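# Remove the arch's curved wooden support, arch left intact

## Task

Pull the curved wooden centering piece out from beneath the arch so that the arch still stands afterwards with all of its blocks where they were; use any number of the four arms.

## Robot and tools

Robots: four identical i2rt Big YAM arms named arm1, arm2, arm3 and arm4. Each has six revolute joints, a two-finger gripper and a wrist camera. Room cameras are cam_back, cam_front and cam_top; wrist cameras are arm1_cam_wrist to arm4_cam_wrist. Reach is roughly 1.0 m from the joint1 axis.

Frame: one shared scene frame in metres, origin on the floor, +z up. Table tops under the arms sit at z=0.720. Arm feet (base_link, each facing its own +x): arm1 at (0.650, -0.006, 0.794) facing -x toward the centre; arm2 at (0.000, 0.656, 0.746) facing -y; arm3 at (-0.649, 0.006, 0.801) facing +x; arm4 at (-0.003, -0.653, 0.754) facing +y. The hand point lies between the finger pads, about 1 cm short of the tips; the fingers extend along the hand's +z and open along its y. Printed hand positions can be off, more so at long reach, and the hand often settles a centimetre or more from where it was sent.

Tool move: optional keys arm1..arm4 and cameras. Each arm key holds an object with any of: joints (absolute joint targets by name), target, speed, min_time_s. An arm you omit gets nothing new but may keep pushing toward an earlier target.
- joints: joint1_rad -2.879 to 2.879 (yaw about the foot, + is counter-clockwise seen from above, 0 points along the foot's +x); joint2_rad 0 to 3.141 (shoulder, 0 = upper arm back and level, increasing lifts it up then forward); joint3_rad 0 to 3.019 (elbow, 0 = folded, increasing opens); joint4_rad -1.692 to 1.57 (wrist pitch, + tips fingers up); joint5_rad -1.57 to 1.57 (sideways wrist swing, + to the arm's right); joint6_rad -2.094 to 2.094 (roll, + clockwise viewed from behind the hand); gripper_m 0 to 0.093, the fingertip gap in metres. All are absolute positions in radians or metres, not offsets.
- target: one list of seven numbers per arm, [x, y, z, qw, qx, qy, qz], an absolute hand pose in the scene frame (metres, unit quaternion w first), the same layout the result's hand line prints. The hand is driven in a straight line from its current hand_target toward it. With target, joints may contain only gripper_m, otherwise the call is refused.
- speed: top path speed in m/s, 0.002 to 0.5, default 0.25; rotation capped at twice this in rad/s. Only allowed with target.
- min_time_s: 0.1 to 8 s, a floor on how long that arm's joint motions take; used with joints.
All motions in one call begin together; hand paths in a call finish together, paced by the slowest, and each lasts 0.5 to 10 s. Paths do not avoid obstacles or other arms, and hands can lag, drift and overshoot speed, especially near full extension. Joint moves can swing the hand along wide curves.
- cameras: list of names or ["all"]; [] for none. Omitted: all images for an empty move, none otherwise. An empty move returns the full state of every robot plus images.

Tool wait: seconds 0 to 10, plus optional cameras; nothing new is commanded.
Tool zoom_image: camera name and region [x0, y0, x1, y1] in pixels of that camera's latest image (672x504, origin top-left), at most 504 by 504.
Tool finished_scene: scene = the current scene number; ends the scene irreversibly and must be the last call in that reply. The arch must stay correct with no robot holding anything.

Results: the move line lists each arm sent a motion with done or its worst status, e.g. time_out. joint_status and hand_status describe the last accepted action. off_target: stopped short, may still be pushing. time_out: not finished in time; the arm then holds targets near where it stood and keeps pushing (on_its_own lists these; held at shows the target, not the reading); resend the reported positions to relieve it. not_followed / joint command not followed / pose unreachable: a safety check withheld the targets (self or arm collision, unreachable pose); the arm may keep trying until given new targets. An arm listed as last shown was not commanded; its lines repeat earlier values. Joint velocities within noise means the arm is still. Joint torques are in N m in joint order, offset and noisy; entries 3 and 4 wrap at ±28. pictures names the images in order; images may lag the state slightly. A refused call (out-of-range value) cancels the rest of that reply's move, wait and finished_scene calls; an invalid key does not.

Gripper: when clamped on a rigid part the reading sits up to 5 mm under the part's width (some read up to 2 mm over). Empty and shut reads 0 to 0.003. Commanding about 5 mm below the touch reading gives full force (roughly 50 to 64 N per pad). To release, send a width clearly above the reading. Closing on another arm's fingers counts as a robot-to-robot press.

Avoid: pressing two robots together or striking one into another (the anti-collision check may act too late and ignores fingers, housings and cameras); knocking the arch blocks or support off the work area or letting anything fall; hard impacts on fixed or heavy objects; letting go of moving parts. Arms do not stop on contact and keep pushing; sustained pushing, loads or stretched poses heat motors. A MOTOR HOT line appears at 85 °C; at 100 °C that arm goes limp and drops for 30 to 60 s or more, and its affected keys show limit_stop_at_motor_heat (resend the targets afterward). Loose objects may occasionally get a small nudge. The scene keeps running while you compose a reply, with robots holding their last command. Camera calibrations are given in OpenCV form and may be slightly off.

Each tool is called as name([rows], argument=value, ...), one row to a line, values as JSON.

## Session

move()

zoom_image(camera="cam_back", region=[130, 140, 450, 400])

zoom_image(camera="cam_front", region=[180, 140, 480, 380])

zoom_image(camera="cam_top", region=[80, 200, 560, 480])

Scene clock: 0.00 s.
Joint torques (N m): no reading
Motor temperatures (°C): arm1=[36 33 36 30 28 30 31] | arm2=[36 31 32 31 33 28 28] | arm3=[30 38 35 31 29 29 34] | arm4=[33 32 32 35 32 27 33]
Heat: arm1: hottest joint1_rad 36 °C; arm2: hottest joint1_rad 36 °C; arm3: hottest joint2_rad 38 °C; arm4: hottest joint4_rad 35 °C.
Joint velocities: within noise
arm1.joint_positions: joint1_rad=-0.792 joint2_rad=+0.597 joint3_rad=+1.317 joint4_rad=-1.235 joint5_rad=+0.036 joint6_rad=+0.139 gripper_m=+0.09396
arm1.joint_status: not commanded
arm1.hand: x=+0.4866 y=+0.1760 z=+1.3259 quat_wxyz=(-0.185, +0.761, -0.404, -0.473) (m; scene frame)
arm1.hand_target: x=+0.4882 y=+0.1742 z=+1.3369 quat_wxyz=(-0.188, +0.755, -0.401, -0.483) (m; scene frame)
arm1.hand_status: not commanded
arm2.joint_positions: joint1_rad=+0.031 joint2_rad=+0.603 joint3_rad=+1.457 joint4_rad=-1.387 joint5_rad=-0.263 joint6_rad=+0.761 gripper_m=+0.09396
arm2.joint_status: not commanded
arm2.hand: x=+0.0421 y=+0.4486 z=+1.3126 quat_wxyz=(-0.497, -0.768, -0.393, +0.094) (m; scene frame)
arm2.hand_target: x=+0.0421 y=+0.4516 z=+1.3209 quat_wxyz=(-0.505, -0.763, -0.391, +0.098) (m; scene frame)
arm2.hand_status: not commanded
arm3.joint_positions: joint1_rad=+0.554 joint2_rad=+0.643 joint3_rad=+1.438 joint4_rad=-1.241 joint5_rad=+0.294 joint6_rad=+0.554 gripper_m=+0.09396
arm3.joint_status: not commanded
arm3.hand: x=-0.4138 y=+0.1037 z=+1.3791 quat_wxyz=(-0.507, -0.061, -0.841, -0.178) (m; scene frame)
arm3.hand_target: x=-0.4167 y=+0.1018 z=+1.3926 quat_wxyz=(-0.517, -0.063, -0.833, -0.186) (m; scene frame)
arm3.hand_status: not commanded
arm4.joint_positions: joint1_rad=-0.454 joint2_rad=+0.631 joint3_rad=+1.450 joint4_rad=-1.565 joint5_rad=-0.075 joint6_rad=-0.150 gripper_m=+0.09396
arm4.joint_status: not commanded
arm4.hand: x=+0.0668 y=-0.4724 z=+1.2759 quat_wxyz=(-0.346, +0.552, -0.728, -0.214) (m; scene frame)
arm4.hand_target: x=+0.0658 y=-0.4742 z=+1.2836 quat_wxyz=(-0.354, +0.550, -0.724, -0.218) (m; scene frame)
arm4.hand_status: not commanded
pictures: arm1_cam_wrist, arm2_cam_wrist, arm3_cam_wrist, arm4_cam_wrist, cam_back, cam_front, cam_top
camera_calibration:
arm1_cam_wrist: T_world_to_cam=[[0.797319, 0.596147, -0.0942867, -0.368986], [0.509163, -0.748247, -0.4253, 0.451023], [-0.324091, 0.291093, -0.900128, 1.42768], [0, 0, 0, 1]] pos_world=[0.527254, 0.141859, 1.44212]
arm2_cam_wrist: T_world_to_cam=[[-0.701394, 0.201794, -0.683612, 0.835716], [0.409312, 0.899214, -0.154522, -0.212758], [0.583532, -0.388191, -0.713301, 1.21205], [0, 0, 0, 1]] pos_world=[-0.0340186, 0.493179, 1.40298]
arm3_cam_wrist: T_world_to_cam=[[0.0879263, -0.924112, -0.371868, 0.64589], [-0.911985, 0.0754847, -0.403218, 0.172778], [0.400689, 0.374592, -0.83614, 1.40781], [0, 0, 0, 1]] pos_world=[-0.463312, 0.0564809, 1.48697]
arm4_cam_wrist: T_world_to_cam=[[0.951578, -0.295641, 0.084239, -0.312856], [-0.273853, -0.939752, -0.204623, -0.161551], [0.139659, 0.171646, -0.975209, 1.44366], [0, 0, 0, 1]] pos_world=[0.0518457, -0.492109, 1.40116]

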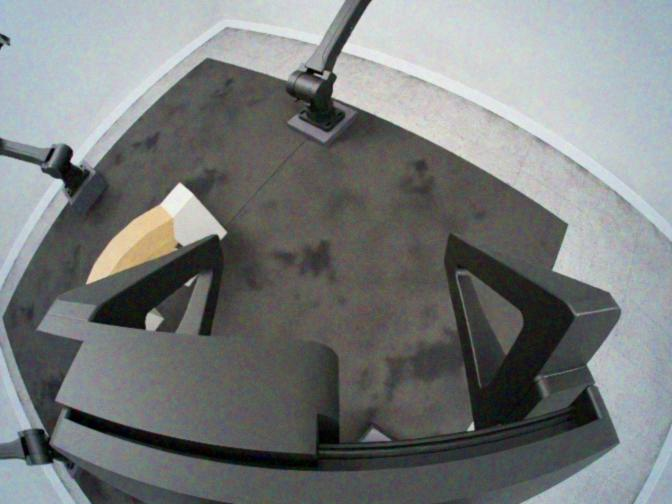

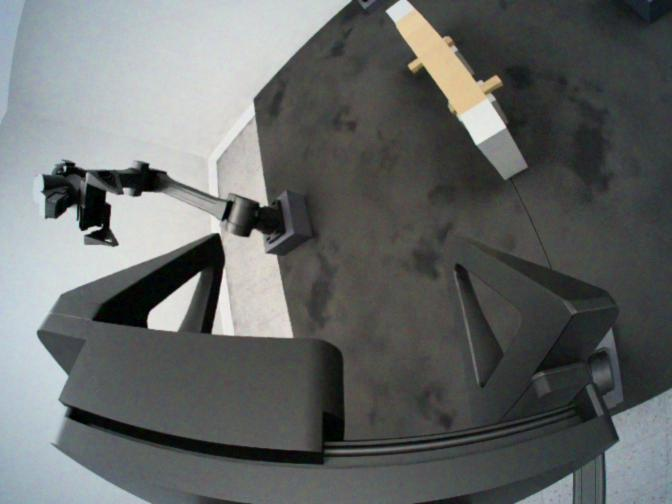

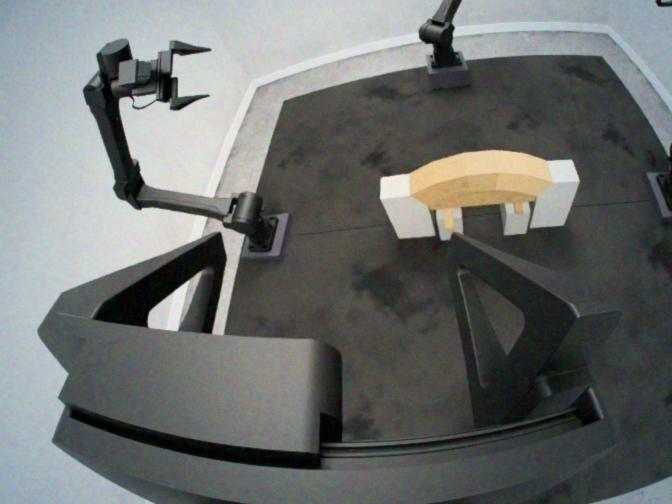

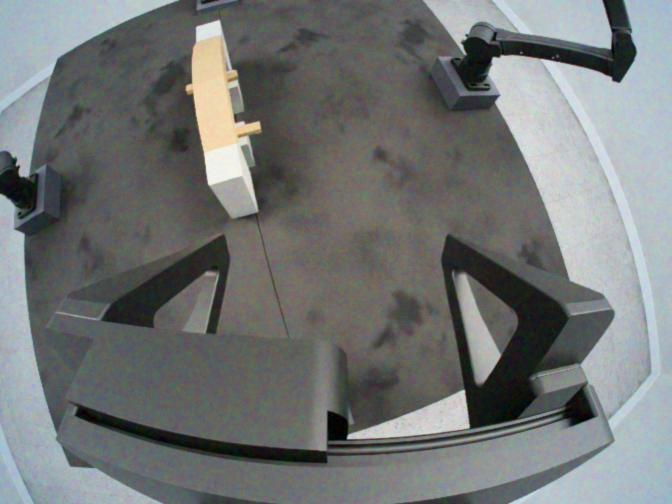

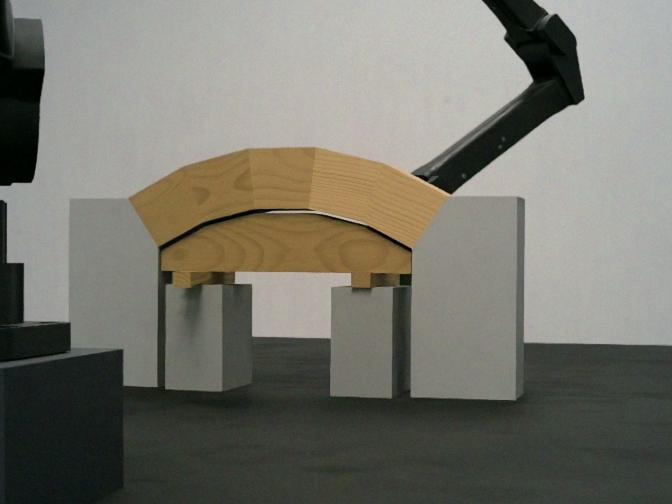

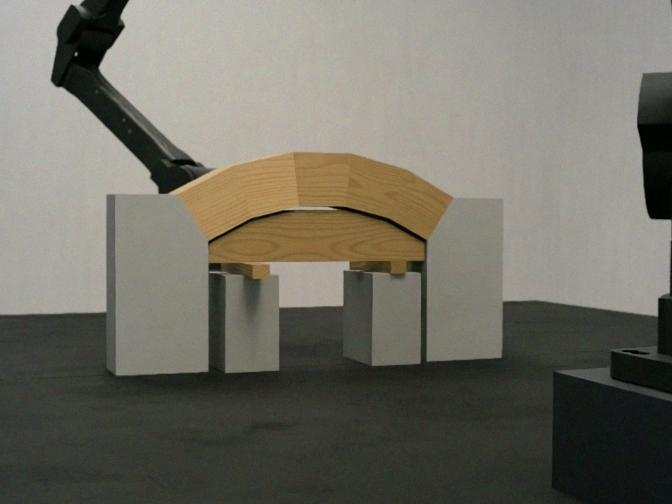

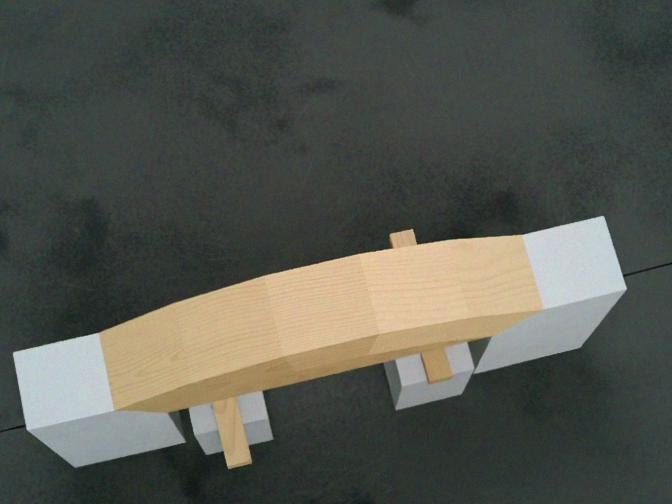

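Scaled by 1.575 from the camera's 672x504 image, which has a finer 960x720 frame.

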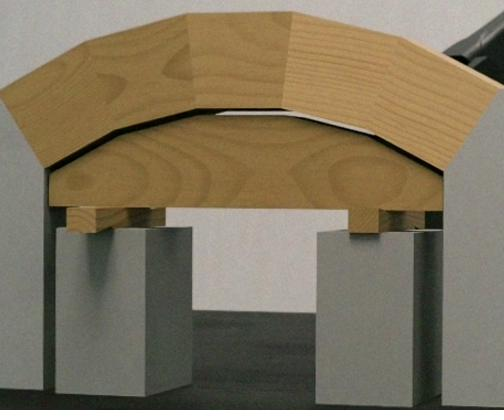

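Scaled by 1.680 from the camera's 672x504 image, which has a finer 960x720 frame.

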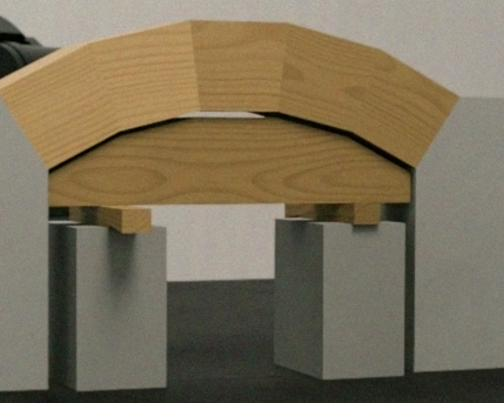

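Scaled by 1.050 from the camera's 672x504 image, which has a finer 960x720 frame.

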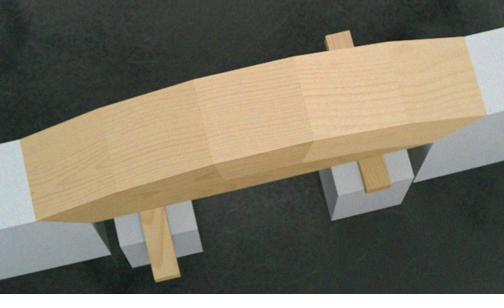

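move(arm1={"joints":{"joint1_rad":0.0,"joint2_rad":0.7,"joint3_rad":0.6,"joint4_rad":0,"joint5_rad":0,"joint6_rad":0,"gripper_m":0.06}}, arm3={"joints":{"joint1_rad":0.0,"joint2_rad":0.7,"joint3_rad":0.6,"joint4_rad":0,"joint5_rad":0,"joint6_rad":0.8}})

move(arm1={"joints":{"joint1_rad":0.02,"joint2_rad":1.68,"joint3_rad":0.1,"joint4_rad":1.5,"joint5_rad":0.02,"joint6_rad":0.02}}, arm3={"joints":{"joint1_rad":0.0,"joint2_rad":1.68,"joint3_rad":0.1,"joint4_rad":1.5,"joint5_rad":0.02,"joint6_rad":1.57,"gripper_m":0.093}})

move(arm1={"target":[0.045,-0.007,0.878,-0.005,0.707,-0.005,-0.707],"speed":0.18}, arm3={"target":[-0.135,0.006,0.858,0.5035,0.5035,0.4965,0.4965],"speed":0.15}, cameras=["arm1_cam_wrist","arm3_cam_wrist","cam_top","cam_front"])

Scene clock: 5.30 s.
Joint torques (N m): arm1=[0.62 -2.08 7.24 3.63 -0.07 -0.22] | arm2=[1.08 3.66 9.36 2.32 -0.01 -0.05] | arm3=[-0.79 -2.67 11.48 2.28 0 0.12] | arm4=[-0.67 3.55 8.55 1.96 -0.02 0.04]
Motor temperatures (°C): arm1=[36 33 37 30 28 30 31] | arm2=[36 31 32 31 33 28 28] | arm3=[30 38 36 31 29 29 34] | arm4=[33 32 32 35 32 27 33]
Heat: arm1: hottest joint3_rad 37 °C; arm2: hottest joint1_rad 36 °C; arm3: hottest joint2_rad 38 °C; arm4: hottest joint4_rad 35 °C.
move: arm1 done; arm3 done
Joint velocities: within noise
arm1.joint_positions: joint1_rad=-0.013 joint2_rad=+0.712 joint3_rad=+0.615 joint4_rad=-0.025 joint5_rad=+0.002 joint6_rad=+0.012 gripper_m=+0.06009
arm1.joint_status: all done
arm1.hand: x=+0.2462 y=+0.0071 z=+1.1579 quat_wxyz=(-0.013, +0.748, -0.016, -0.664) (m; scene frame)
arm1.hand_target: x=+0.2492 y=+0.0013 z=+1.1592 quat_wxyz=(-0.012, +0.740, -0.006, -0.672) (m; scene frame)
arm1.hand_status: not commanded
arm2, arm4: as last shown
arm3.joint_positions: joint1_rad=+0.010 joint2_rad=+0.707 joint3_rad=+0.601 joint4_rad=-0.021 joint5_rad=+0.003 joint6_rad=+0.791 gripper_m=+0.09396
arm3.joint_status: all done
arm3.hand: x=-0.2430 y=+0.0267 z=+1.1538 quat_wxyz=(-0.602, -0.272, -0.702, -0.265) (m; scene frame)
arm3.hand_target: x=-0.2439 y=+0.0233 z=+1.1614 quat_wxyz=(-0.611, -0.275, -0.692, -0.270) (m; scene frame)
arm3.hand_status: not commanded
pictures: none

Scene clock: 7.20 s.
Joint torques (N m): arm1=[0.62 -3.84 0.47 3.6 0.12 0] | arm2=[1.08 3.84 9.33 2.28 -0.01 -0.06] | arm3=[-0.97 -4.89 1.4 2.32 0.28 0.09] | arm4=[-0.91 4.48 8.75 2.13 0 0.03]
Motor temperatures (°C): arm1=[36 33 37 30 28 30 31] | arm2=[36 31 32 31 33 28 28] | arm3=[30 38 36 31 29 29 34] | arm4=[33 32 32 35 32 27 33]
Heat: arm1: hottest joint3_rad 37 °C; arm2: hottest joint1_rad 36 °C; arm3: hottest joint2_rad 38 °C; arm4: hottest joint4_rad 35 °C.
move: arm1 done; arm3 done
Joint velocities: within noise
arm1.joint_positions: joint1_rad=+0.007 joint2_rad=+1.661 joint3_rad=+0.110 joint4_rad=+1.475 joint5_rad=+0.017 joint6_rad=+0.012 gripper_m=+0.06009
arm1.joint_status: all done
arm1.hand: x=+0.2723 y=+0.0032 z=+0.8967 quat_wxyz=(-0.012, +0.732, -0.014, -0.681) (m; scene frame)
arm1.hand_target: x=+0.2764 y=-0.0010 z=+0.8935 quat_wxyz=(-0.006, +0.733, -0.013, -0.680) (m; scene frame)
arm1.hand_status: not commanded
arm2, arm4: as last shown
arm3.joint_positions: joint1_rad=+0.010 joint2_rad=+1.666 joint3_rad=+0.103 joint4_rad=+1.479 joint5_rad=+0.017 joint6_rad=+1.560 gripper_m=+0.09309
arm3.joint_status: all done
arm3.hand: x=-0.2730 y=+0.0212 z=+0.8962 quat_wxyz=(-0.474, -0.509, -0.535, -0.480) (m; scene frame)
arm3.hand_target: x=-0.2742 y=+0.0169 z=+0.8957 quat_wxyz=(-0.476, -0.514, -0.528, -0.480) (m; scene frame)
arm3.hand_status: not commanded
pictures: none

Scene clock: 9.20 s.
Joint torques (N m): arm1=[0.62 -11.22 5.46 1.68 0 -0.13] | arm2=[1.26 3.84 9.36 2.29 -0.01 -0.06] | arm3=[-0.97 -10.11 3.63 1.66 0.28 0.09] | arm4=[-1.38 4.01 8.64 1.98 0 0.02]
Motor temperatures (°C): arm1=[36 33 37 30 28 30 31] | arm2=[36 31 33 32 33 28 28] | arm3=[30 38 36 31 29 29 34] | arm4=[33 32 32 35 32 27 33]
Heat: arm1: hottest joint3_rad 37 °C; arm2: hottest joint1_rad 36 °C; arm3: hottest joint2_rad 38 °C; arm4: hottest joint4_rad 35 °C.
move: arm1 off_target; arm3 done
Joint velocities: within noise
arm1.joint_positions: joint1_rad=+0.019 joint2_rad=+1.972 joint3_rad=+0.707 joint4_rad=+1.274 joint5_rad=+0.021 joint6_rad=+0.012 gripper_m=+0.06009
arm1.joint_status: not commanded
arm1.hand: x=+0.0556 y=+0.0006 z=+0.8873 quat_wxyz=(-0.008, +0.702, -0.010, -0.712) (m; scene frame)
arm1.hand_target: x=+0.0457 y=-0.0071 z=+0.8781 quat_wxyz=(-0.005, +0.707, -0.005, -0.707) (m; scene frame)
arm1.hand_status: off_target (0.016 m and 1.1 deg from the pose sent, 0.228 m and 4.3 deg at the start)
arm2, arm4: as last shown
arm3.joint_positions: joint1_rad=-0.020 joint2_rad=+2.009 joint3_rad=+0.479 joint4_rad=+1.529 joint5_rad=+0.018 joint6_rad=+1.568 gripper_m=+0.09309
arm3.joint_status: not commanded
arm3.hand: x=-0.1411 y=+0.0118 z=+0.8596 quat_wxyz=(-0.500, -0.500, -0.505, -0.495) (m; scene frame)
arm3.hand_target: x=-0.1353 y=+0.0060 z=+0.8579 quat_wxyz=(-0.503, -0.504, -0.497, -0.496) (m; scene frame)
arm3.hand_status: done (0.009 m and 1.1 deg from the pose sent, 0.144 m and 6.0 deg at the start)
pictures: arm1_cam_wrist, arm3_cam_wrist, cam_front, cam_top
camera_calibration:
arm1_cam_wrist: T_world_to_cam=[[0.040152, 0.999189, -0.00305169, -0.00122809], [0.569365, -0.0253893, -0.821693, 0.700569], [-0.821104, 0.0312551, -0.569923, 0.67917], [0, 0, 0, 1]] pos_world=[0.158839, -0.00221349, 0.962723]
arm3_cam_wrist: T_world_to_cam=[[0.00533255, -0.00508874, -0.999973, 0.861269], [-0.60948, 0.792768, -0.00728447, -0.0870935], [0.792784, 0.609502, 0.00112599, 0.231516], [0, 0, 0, 1]] pos_world=[-0.241216, -0.0676816, 0.860351]

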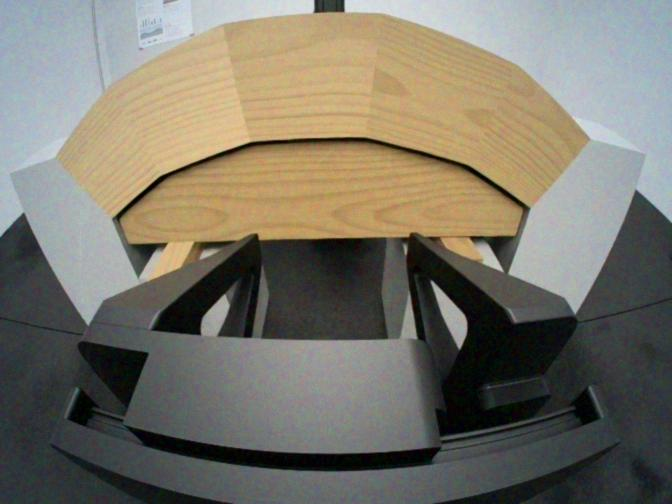

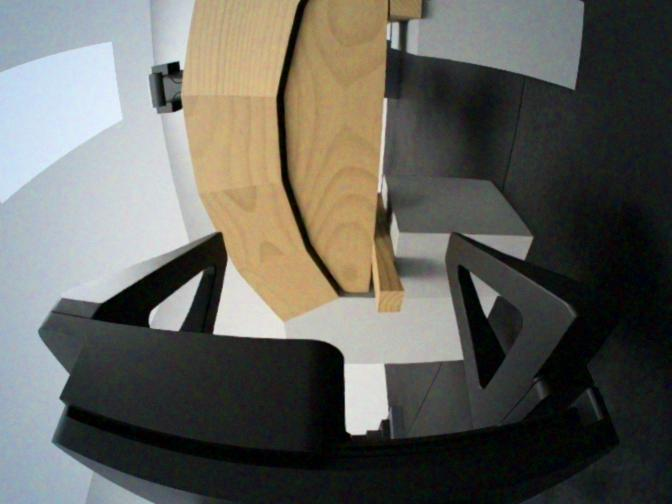

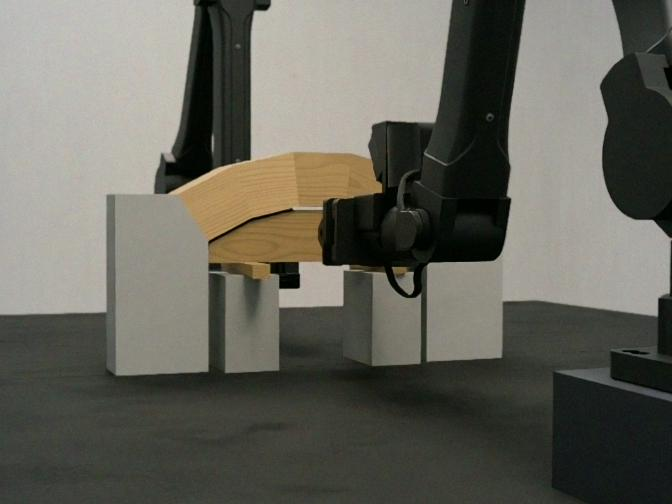

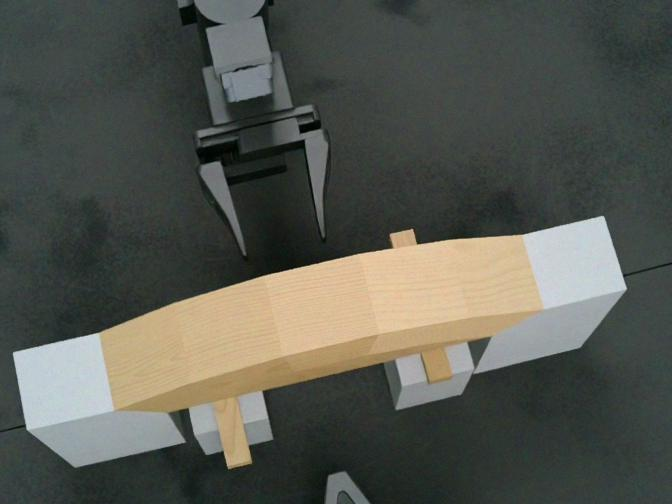

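move(arm1={"target":[0.022,-0.017,0.877,-0.005,0.707,-0.005,-0.707],"speed":0.1})

move(arm1={"target":[-0.038,-0.016,0.877,-0.005,0.707,-0.005,-0.707],"speed":0.05}, cameras=["arm1_cam_wrist","arm3_cam_wrist","cam_top","cam_back"])

Scene clock: 10.57 s.
Joint torques (N m): arm1=[0.32 -12.1 5.68 1.7 0.11 -0.13] | arm2=[1.14 3.55 9.36 2.28 -0.02 -0.07] | arm3=[-0.97 -10.05 3.59 1.62 0.27 0.1] | arm4=[-1.38 3.9 8.57 1.98 -0.01 0.01]
Motor temperatures (°C): arm1=[36 34 37 30 28 30 31] | arm2=[36 31 33 32 33 28 28] | arm3=[30 38 36 31 29 29 34] | arm4=[33 32 32 35 32 27 33]
Heat: arm1: hottest joint3_rad 37 °C; arm2: hottest joint1_rad 36 °C; arm3: hottest joint2_rad 38 °C; arm4: hottest joint4_rad 35 °C.
move: arm1 off_target
Joint velocities: within noise
arm1.joint_positions: joint1_rad=+0.043 joint2_rad=+1.998 joint3_rad=+0.772 joint4_rad=+1.234 joint5_rad=+0.040 joint6_rad=+0.012 gripper_m=+0.06009
arm1.joint_status: not commanded
arm1.hand: x=+0.0330 y=-0.0103 z=+0.8861 quat_wxyz=(-0.007, +0.703, -0.009, -0.711) (m; scene frame)
arm1.hand_target: x=+0.0228 y=-0.0171 z=+0.8771 quat_wxyz=(-0.005, +0.707, -0.005, -0.707) (m; scene frame)
arm1.hand_status: off_target (0.016 m and 0.9 deg from the pose sent, 0.039 m and 1.1 deg at the start)
arm2, arm3, arm4: as last shown
pictures: none

Scene clock: 12.40 s.
Joint torques (N m): arm1=[-0.09 -13.86 7.09 1.61 -0.09 -0.12] | arm2=[0.97 3.72 9.42 2.3 0 -0.05] | arm3=[-1.03 -10.05 3.62 1.62 0.28 0.09] | arm4=[-1.44 4.31 8.59 2.17 -0.01 0.03]
Motor temperatures (°C): arm1=[36 34 37 30 28 30 31] | arm2=[36 31 33 32 33 28 28] | arm3=[30 38 36 31 29 29 34] | arm4=[33 32 32 35 32 27 33]
Heat: arm1: hottest joint3_rad 37 °C; arm2: hottest joint1_rad 36 °C; arm3: hottest joint2_rad 38 °C; arm4: hottest joint4_rad 35 °C.
move: arm1 off_target
Joint velocities: within noise
arm1.joint_positions: joint1_rad=+0.043 joint2_rad=+2.064 joint3_rad=+0.945 joint4_rad=+1.125 joint5_rad=+0.040 joint6_rad=+0.012 gripper_m=+0.06009
arm1.joint_status: not commanded
arm1.hand: x=-0.0248 y=-0.0113 z=+0.8862 quat_wxyz=(-0.007, +0.704, -0.009, -0.710) (m; scene frame)
arm1.hand_target: x=-0.0369 y=-0.0161 z=+0.8771 quat_wxyz=(-0.005, +0.707, -0.005, -0.707) (m; scene frame)
arm1.hand_status: off_target (0.017 m and 0.7 deg from the pose sent, 0.072 m and 0.9 deg at the start)
arm2, arm3, arm4: as last shown
pictures: arm1_cam_wrist, arm3_cam_wrist, cam_back, cam_top
camera_calibration:
arm1_cam_wrist: T_world_to_cam=[[0.0359774, 0.999348, -0.00302923, 0.0137964], [0.572576, -0.0230974, -0.819526, 0.743354], [-0.819062, 0.02775, -0.573033, 0.615659], [0, 0, 0, 1]] pos_world=[0.0781399, -0.0137024, 0.962033]
arm3_cam_wrist: T_world_to_cam=[[0.00533255, -0.00508874, -0.999973, 0.861269], [-0.60948, 0.792768, -0.00728447, -0.0870935], [0.792784, 0.609502, 0.00112599, 0.231516], [0, 0, 0, 1]] pos_world=[-0.241216, -0.0676816, 0.860351]

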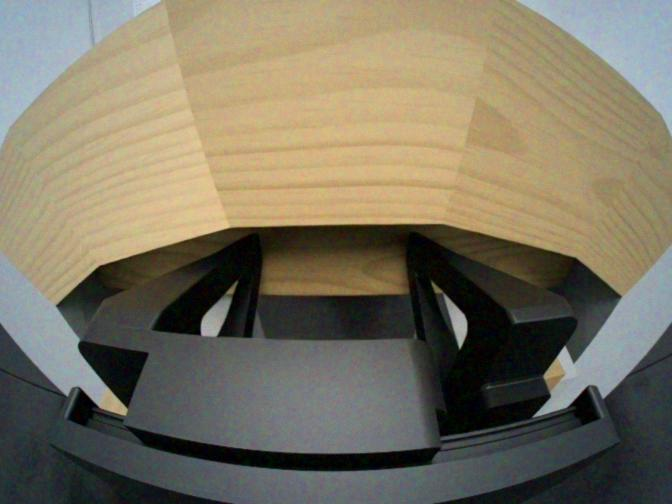

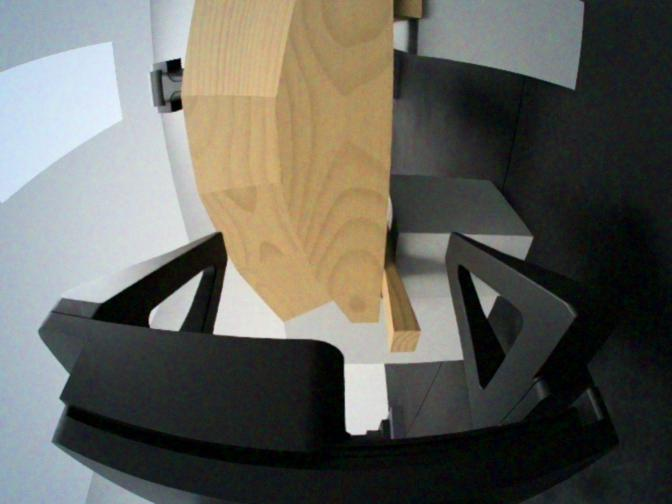

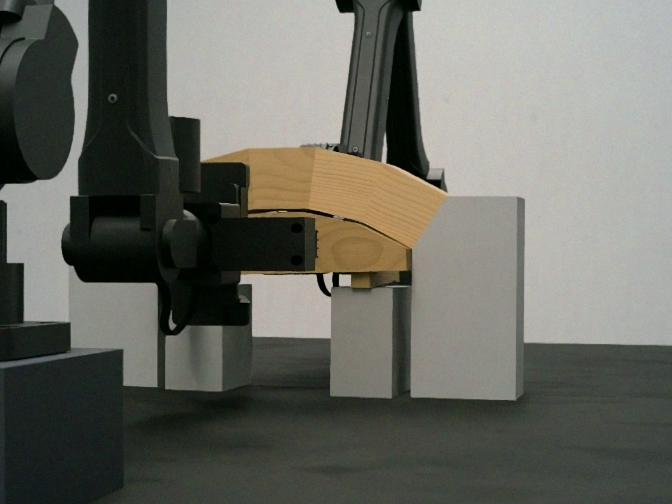

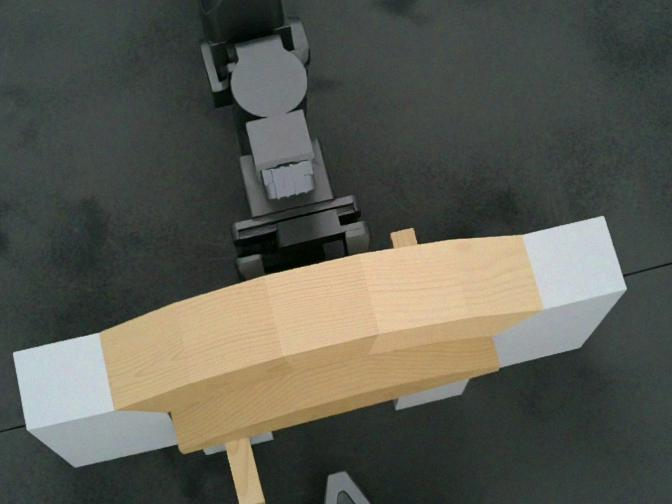

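move(arm3={"target":[-0.19,0.072,0.83,0.5035,0.5035,0.4965,0.4965],"speed":0.12,"joints":{"gripper_m":0.0}}, cameras=["arm3_cam_wrist","cam_top","cam_back"])

Scene clock: 15.90 s.
Joint torques (N m): arm1=[-0.09 -13.92 7.04 1.59 -0.08 -0.13] | arm2=[1.2 3.72 9.28 2.25 -0.01 -0.07] | arm3=[0.5 -9 0.53 2.17 0.31 0.08] | arm4=[-1.32 4.37 8.59 2.04 -0.01 0.03]
Motor temperatures (°C): arm1=[36 34 37 30 28 30 31] | arm2=[36 31 33 31 32 28 28] | arm3=[30 38 35 31 29 29 34] | arm4=[33 32 33 35 32 27 33]
Heat: arm1: hottest joint3_rad 37 °C; arm2: hottest joint1_rad 36 °C; arm3: hottest joint2_rad 38 °C; arm4: hottest joint4_rad 35 °C.
move: arm3 off_target
Joint velocities: within noise
arm1, arm2, arm4: as last shown
arm3.joint_positions: joint1_rad=+0.192 joint2_rad=+2.022 joint3_rad=+0.387 joint4_rad=+1.536 joint5_rad=+0.258 joint6_rad=+1.593 gripper_m=+0.00017
arm3.joint_status: all done
arm3.hand: x=-0.1862 y=+0.0686 z=+0.8335 quat_wxyz=(-0.483, -0.530, -0.520, -0.464) (m; scene frame)
arm3.hand_target: x=-0.1897 y=+0.0720 z=+0.8305 quat_wxyz=(-0.479, -0.531, -0.519, -0.468) (m; scene frame)
arm3.hand_status: off_target (0.006 m and 6.0 deg from the pose sent, 0.083 m and 1.1 deg at the start; a joint's target at an end of its range on 43 of 46 steps)
pictures: arm3_cam_wrist, cam_back, cam_top
camera_calibration:
arm3_cam_wrist: T_world_to_cam=[[-0.0892191, -0.00287841, -0.996008, 0.814629], [-0.584261, 0.810025, 0.0499952, -0.204142], [0.806647, 0.586389, -0.0739514, 0.299396], [0, 0, 0, 1]] pos_world=[-0.288098, -0.00785723, 0.843724]

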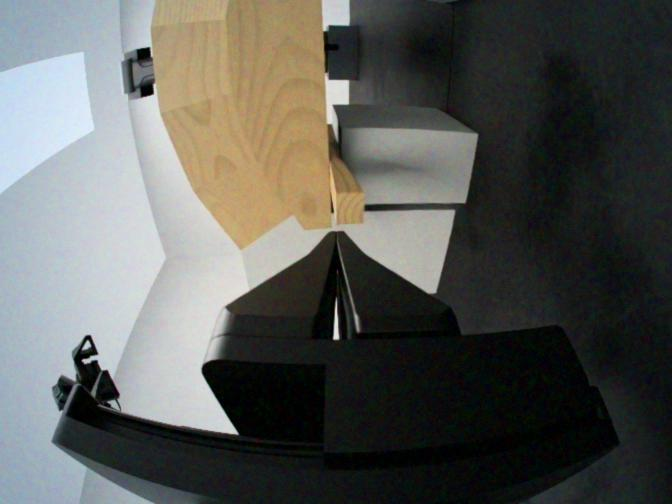

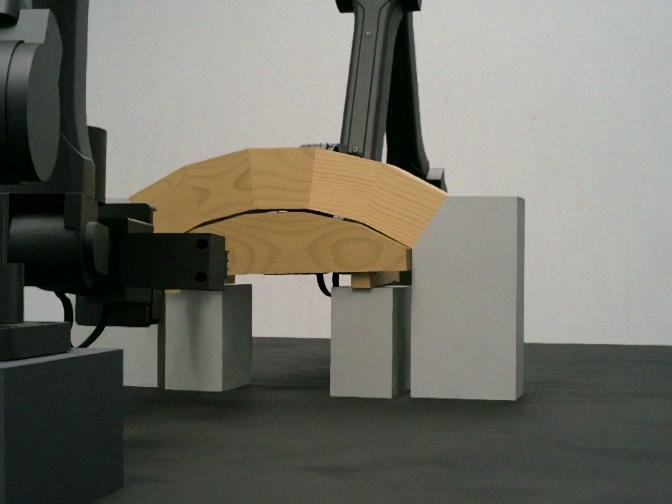

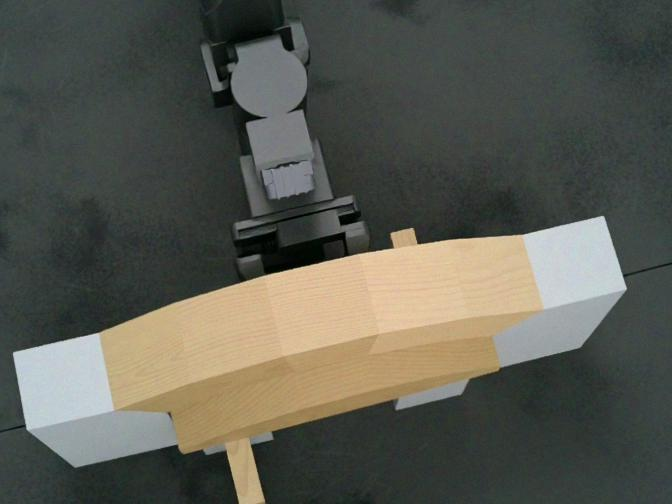

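move(arm3={"target": [-0.165, 0.083, 0.818, 0.5035, 0.5035, 0.4965, 0.4965], "speed": 0.08}, cameras=["cam_top","arm3_cam_wrist"])

Scene clock: 18.43 s.
Joint torques (N m): arm1=[0.09 -13.86 7.01 1.63 -0.1 -0.12] | arm2=[1.26 3.55 9.29 2.3 -0.02 -0.06] | arm3=[0.5 -9.99 2.1 2.21 0.31 0.06] | arm4=[-0.97 4.25 8.62 2.1 -0.01 0]
Motor temperatures (°C): arm1=[36 34 37 30 28 30 31] | arm2=[36 31 33 31 32 28 28] | arm3=[30 38 35 31 29 29 34] | arm4=[33 32 33 35 32 27 33]
Heat: arm1: hottest joint3_rad 37 °C; arm2: hottest joint1_rad 36 °C; arm3: hottest joint2_rad 38 °C; arm4: hottest joint4_rad 35 °C.
move: arm3 off_target
Joint velocities: within noise
arm1, arm2, arm4: as last shown
arm3.joint_positions: joint1_rad=+0.207 joint2_rad=+2.087 joint3_rad=+0.453 joint4_rad=+1.536 joint5_rad=+0.272 joint6_rad=+1.593 gripper_m=+0.00017
arm3.joint_status: not commanded
arm3.hand: x=-0.1678 y=+0.0778 z=+0.8181 quat_wxyz=(-0.483, -0.529, -0.520, -0.464) (m; scene frame)
arm3.hand_target: x=-0.1648 y=+0.0831 z=+0.8184 quat_wxyz=(-0.483, -0.526, -0.515, -0.473) (m; scene frame)
arm3.hand_status: off_target (0.006 m and 5.9 deg from the pose sent, 0.030 m and 6.0 deg at the start; a joint's target at an end of its range on 36 of 36 steps)
pictures: arm3_cam_wrist, cam_top
camera_calibration:
arm3_cam_wrist: T_world_to_cam=[[-0.0880747, -0.00370406, -0.996107, 0.801352], [-0.584701, 0.809786, 0.0486874, -0.199026], [0.806454, 0.586713, -0.0734874, 0.27764], [0, 0, 0, 1]] pos_world=[-0.269696, 0.00124158, 0.828325]

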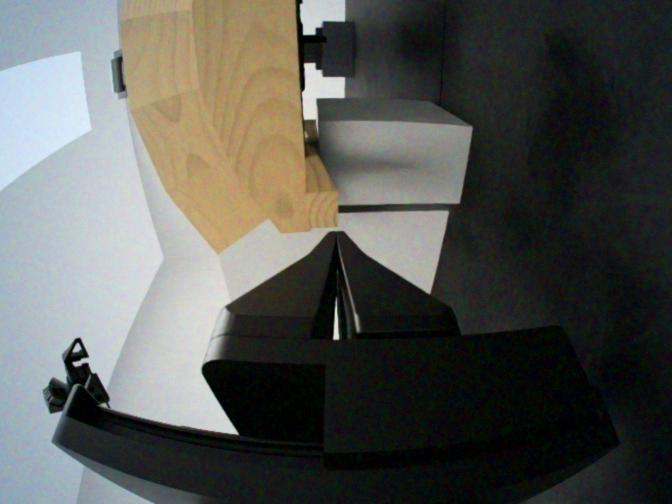

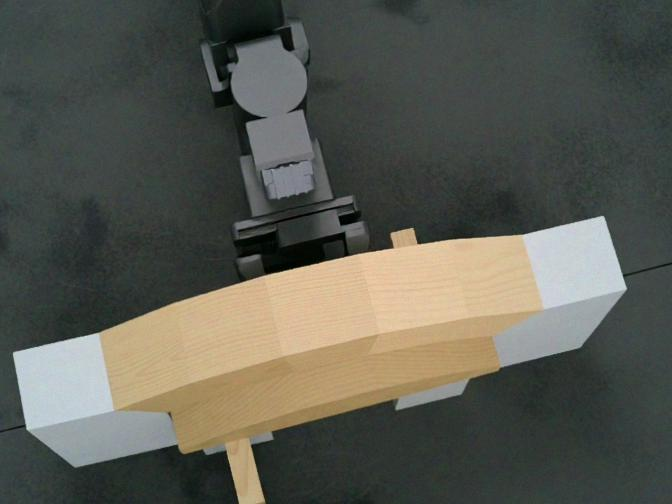

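move(arm3={"target": [-0.145, 0.085, 0.823, 0.483, 0.529, 0.520, 0.464], "speed": 0.06}, cameras=["cam_top","arm3_cam_wrist"])

move(arm3={"target": [-0.125, 0.085, 0.823, 0.483, 0.529, 0.520, 0.464], "speed": 0.06}, cameras=["cam_top","arm3_cam_wrist"])

Scene clock: 19.90 s.
Joint torques (N m): arm1=[-0.03 -13.8 7.04 1.61 -0.09 -0.13] | arm2=[1.08 3.96 9.35 2.28 -0.02 -0.07] | arm3=[0.09 -13.8 2.61 0.96 0.31 -0.03] | arm4=[-1.49 4.25 8.64 2.17 -0.02 0.02]
Motor temperatures (°C): arm1=[36 34 37 30 28 30 31] | arm2=[36 31 33 31 32 28 28] | arm3=[30 38 35 31 29 29 34] | arm4=[33 32 33 35 32 27 33]
Heat: arm1: hottest joint3_rad 37 °C; arm2: hottest joint1_rad 36 °C; arm3: hottest joint2_rad 38 °C; arm4: hottest joint4_rad 35 °C.
move: arm3 off_target
Joint velocities: within noise
arm1: as last shown
arm2.joint_positions: joint1_rad=+0.031 joint2_rad=+0.603 joint3_rad=+1.457 joint4_rad=-1.387 joint5_rad=-0.263 joint6_rad=+0.761 gripper_m=+0.09396
arm2.joint_status: not commanded
arm2.hand: x=+0.0421 y=+0.4486 z=+1.3126 quat_wxyz=(-0.497, -0.768, -0.393, +0.094) (m; scene frame)
arm2.hand_target: x=+0.0421 y=+0.4516 z=+1.3209 quat_wxyz=(-0.505, -0.763, -0.391, +0.098) (m; scene frame)
arm2.hand_status: not commanded
arm3.joint_positions: joint1_rad=+0.207 joint2_rad=+2.087 joint3_rad=+0.495 joint4_rad=+1.464 joint5_rad=+0.273 joint6_rad=+1.593 gripper_m=+0.00017
arm3.joint_status: not commanded
arm3.hand: x=-0.1533 y=+0.0813 z=+0.8101 quat_wxyz=(-0.478, -0.535, -0.529, -0.455) (m; scene frame)
arm3.hand_target: x=-0.1453 y=+0.0850 z=+0.8231 quat_wxyz=(-0.483, -0.529, -0.520, -0.464) (m; scene frame)
arm3.hand_status: off_target (0.016 m and 1.7 deg from the pose sent, 0.024 m and 0.0 deg at the start)
arm4.joint_positions: joint1_rad=-0.454 joint2_rad=+0.631 joint3_rad=+1.450 joint4_rad=-1.565 joint5_rad=-0.075 joint6_rad=-0.150 gripper_m=+0.09396
arm4.joint_status: not commanded
arm4.hand: x=+0.0668 y=-0.4724 z=+1.2759 quat_wxyz=(-0.346, +0.552, -0.728, -0.214) (m; scene frame)
arm4.hand_target: x=+0.0658 y=-0.4742 z=+1.2836 quat_wxyz=(-0.354, +0.550, -0.724, -0.218) (m; scene frame)
arm4.hand_status: not commanded
pictures: arm3_cam_wrist, cam_top
camera_calibration:
arm3_cam_wrist: T_world_to_cam=[[-0.117171, -0.0109391, -0.993051, 0.788234], [-0.582653, 0.810516, 0.0598195, -0.201811], [0.80423, 0.585614, -0.101343, 0.285612], [0, 0, 0, 1]] pos_world=[-0.254925, 0.00493513, 0.823774]

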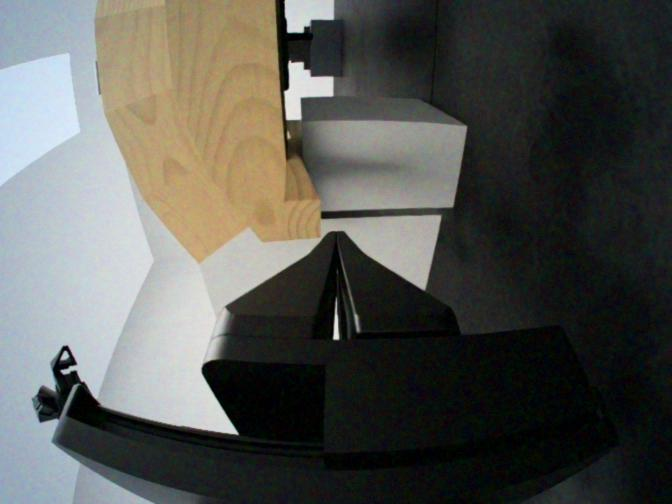

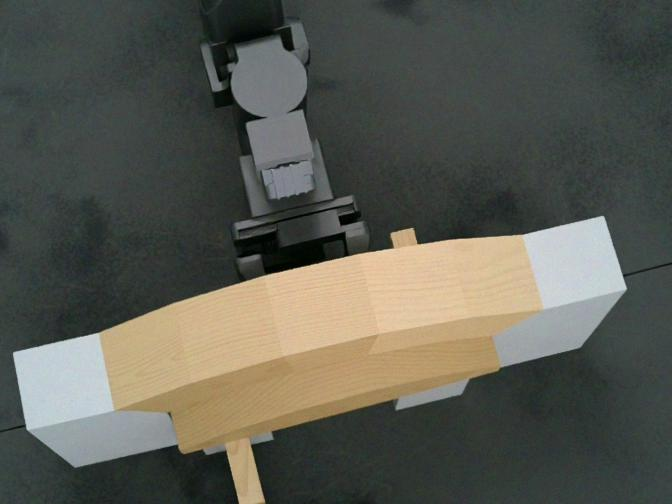

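Scene clock: 20.90 s.
Joint torques (N m): arm1=[-0.09 -13.74 7.01 1.61 -0.09 -0.13] | arm2=[1.26 3.84 9.36 2.29 -0.01 -0.05] | arm3=[-1.03 -14.1 3.34 0.98 0.01 -0.02] | arm4=[-1.08 4.37 8.62 2.04 -0.02 0.02]
Motor temperatures (°C): arm1=[36 34 37 30 28 30 31] | arm2=[36 31 33 31 32 28 28] | arm3=[30 38 35 31 29 29 34] | arm4=[33 32 33 35 32 27 33]
Heat: arm1: hottest joint3_rad 37 °C; arm2: hottest joint1_rad 36 °C; arm3: hottest joint2_rad 38 °C; arm4: hottest joint4_rad 35 °C.
move: arm3 off_target
Joint velocities: within noise
arm1, arm2, arm4: as last shown
arm3.joint_positions: joint1_rad=+0.207 joint2_rad=+2.087 joint3_rad=+0.544 joint4_rad=+1.415 joint5_rad=+0.266 joint6_rad=+1.593 gripper_m=+0.00017
arm3.joint_status: not commanded
arm3.hand: x=-0.1350 y=+0.0870 z=+0.8101 quat_wxyz=(-0.476, -0.533, -0.530, -0.456) (m; scene frame)
arm3.hand_target: x=-0.1253 y=+0.0850 z=+0.8231 quat_wxyz=(-0.483, -0.529, -0.520, -0.464) (m; scene frame)
arm3.hand_status: off_target (0.016 m and 1.7 deg from the pose sent, 0.031 m and 1.7 deg at the start)
pictures: arm3_cam_wrist, cam_top
camera_calibration:
arm3_cam_wrist: T_world_to_cam=[[-0.116613, -0.0106439, -0.99312, 0.790576], [-0.58791, 0.80667, 0.0603872, -0.196558], [0.800477, 0.590907, -0.100326, 0.265765], [0, 0, 0, 1]] pos_world=[-0.236106, 0.00993019, 0.82367]

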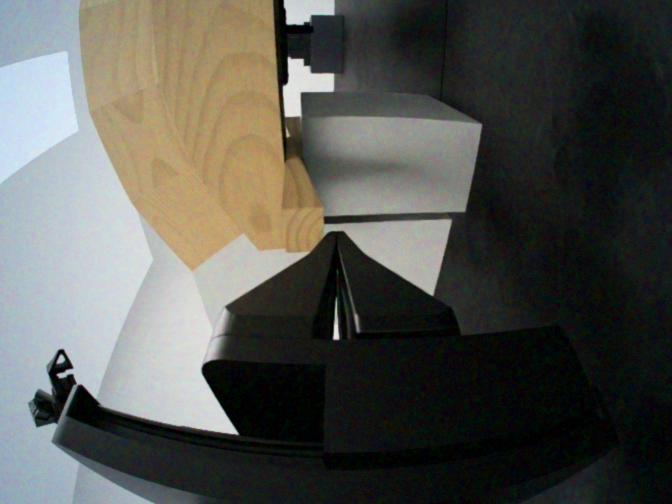

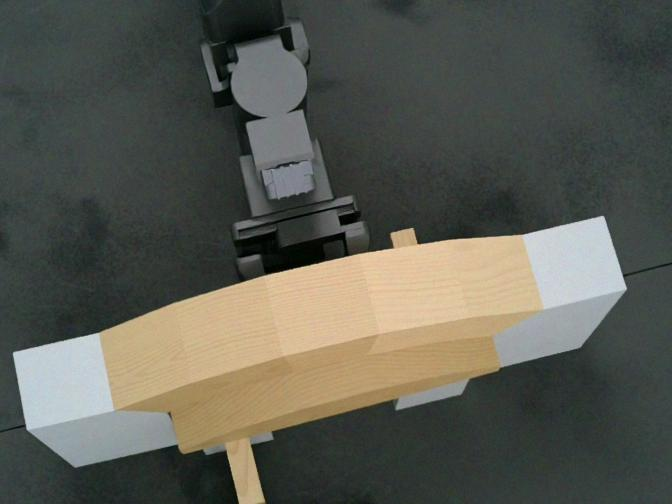

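move(arm3={"target": [-0.150, 0.083, 0.836, 0.483, 0.529, 0.520, 0.464], "speed": 0.1}, cameras=["cam_back","arm3_cam_wrist","cam_front"])

Scene clock: 22.20 s.
Joint torques (N m): arm1=[-0.03 -14.04 6.95 1.59 -0.07 -0.12] | arm2=[1.2 3.66 9.32 2.25 -0.02 -0.05] | arm3=[-0.09 -13.45 1.46 1.74 0.31 0] | arm4=[-0.85 3.72 8.54 2.09 0 0.03]
Motor temperatures (°C): arm1=[36 34 37 30 28 30 31] | arm2=[36 31 33 31 32 28 28] | arm3=[30 38 35 31 29 29 34] | arm4=[33 32 33 35 32 27 33]
Heat: arm1: hottest joint3_rad 37 °C; arm2: hottest joint1_rad 36 °C; arm3: hottest joint2_rad 38 °C; arm4: hottest joint4_rad 35 °C.
move: arm3 off_target
Joint velocities: within noise
arm1.joint_positions: joint1_rad=+0.043 joint2_rad=+2.067 joint3_rad=+0.945 joint4_rad=+1.125 joint5_rad=+0.039 joint6_rad=+0.012 gripper_m=+0.06009
arm1.joint_status: not commanded
arm1.hand: x=-0.0247 y=-0.0114 z=+0.8847 quat_wxyz=(-0.007, +0.704, -0.009, -0.710) (m; scene frame)
arm1.hand_target: x=-0.0369 y=-0.0161 z=+0.8770 quat_wxyz=(-0.005, +0.707, -0.005, -0.707) (m; scene frame)
arm1.hand_status: not commanded
arm2, arm4: as last shown
arm3.joint_positions: joint1_rad=+0.207 joint2_rad=+2.033 joint3_rad=+0.491 joint4_rad=+1.415 joint5_rad=+0.270 joint6_rad=+1.593 gripper_m=+0.00017
arm3.joint_status: not commanded
arm3.hand: x=-0.1504 y=+0.0825 z=+0.8235 quat_wxyz=(-0.477, -0.534, -0.529, -0.456) (m; scene frame)
arm3.hand_target: x=-0.1500 y=+0.0830 z=+0.8357 quat_wxyz=(-0.483, -0.529, -0.520, -0.464) (m; scene frame)
arm3.hand_status: off_target (0.013 m and 1.6 deg from the pose sent, 0.030 m and 1.7 deg at the start)
pictures: arm3_cam_wrist, cam_back, cam_front
camera_calibration:
arm3_cam_wrist: T_world_to_cam=[[-0.115434, -0.010521, -0.993259, 0.802323], [-0.584578, 0.809162, 0.0593669, -0.201696], [0.803084, 0.587491, -0.0995548, 0.282068], [0, 0, 0, 1]] pos_world=[-0.251817, 0.00593369, 0.83697]

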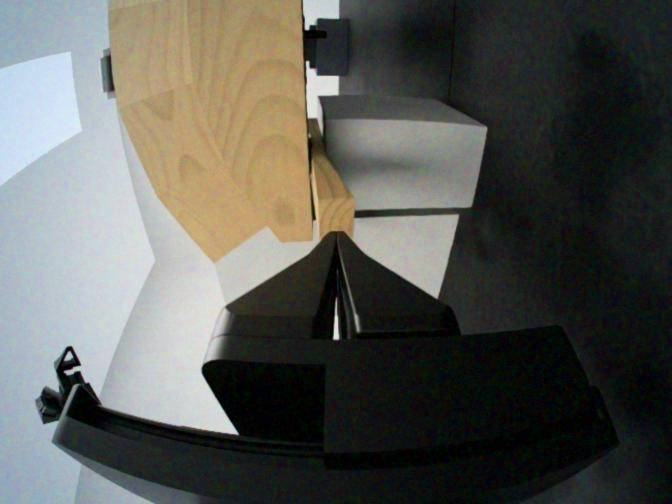

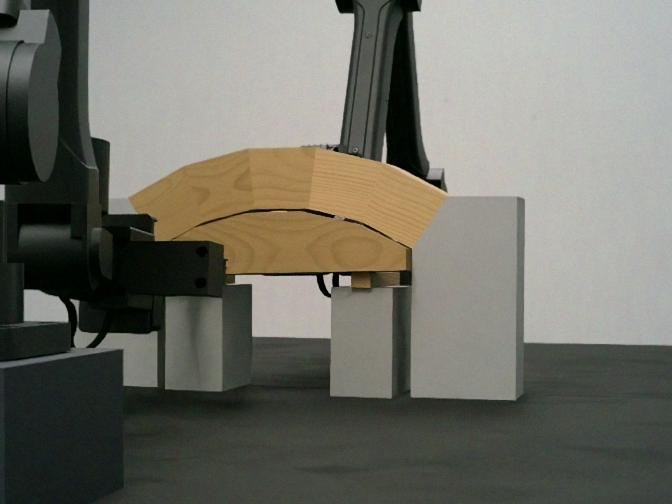

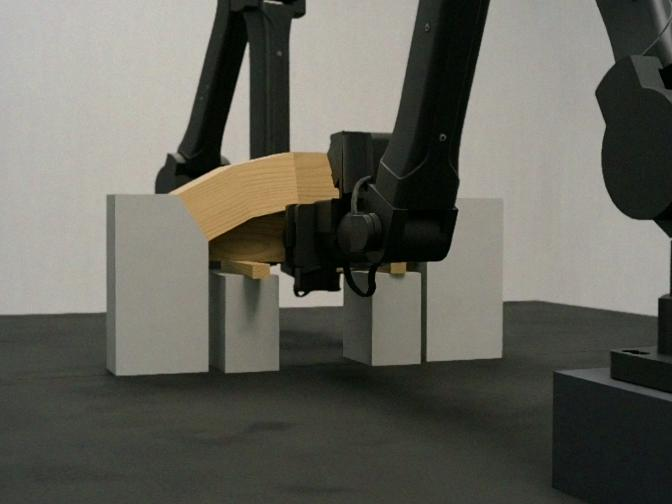

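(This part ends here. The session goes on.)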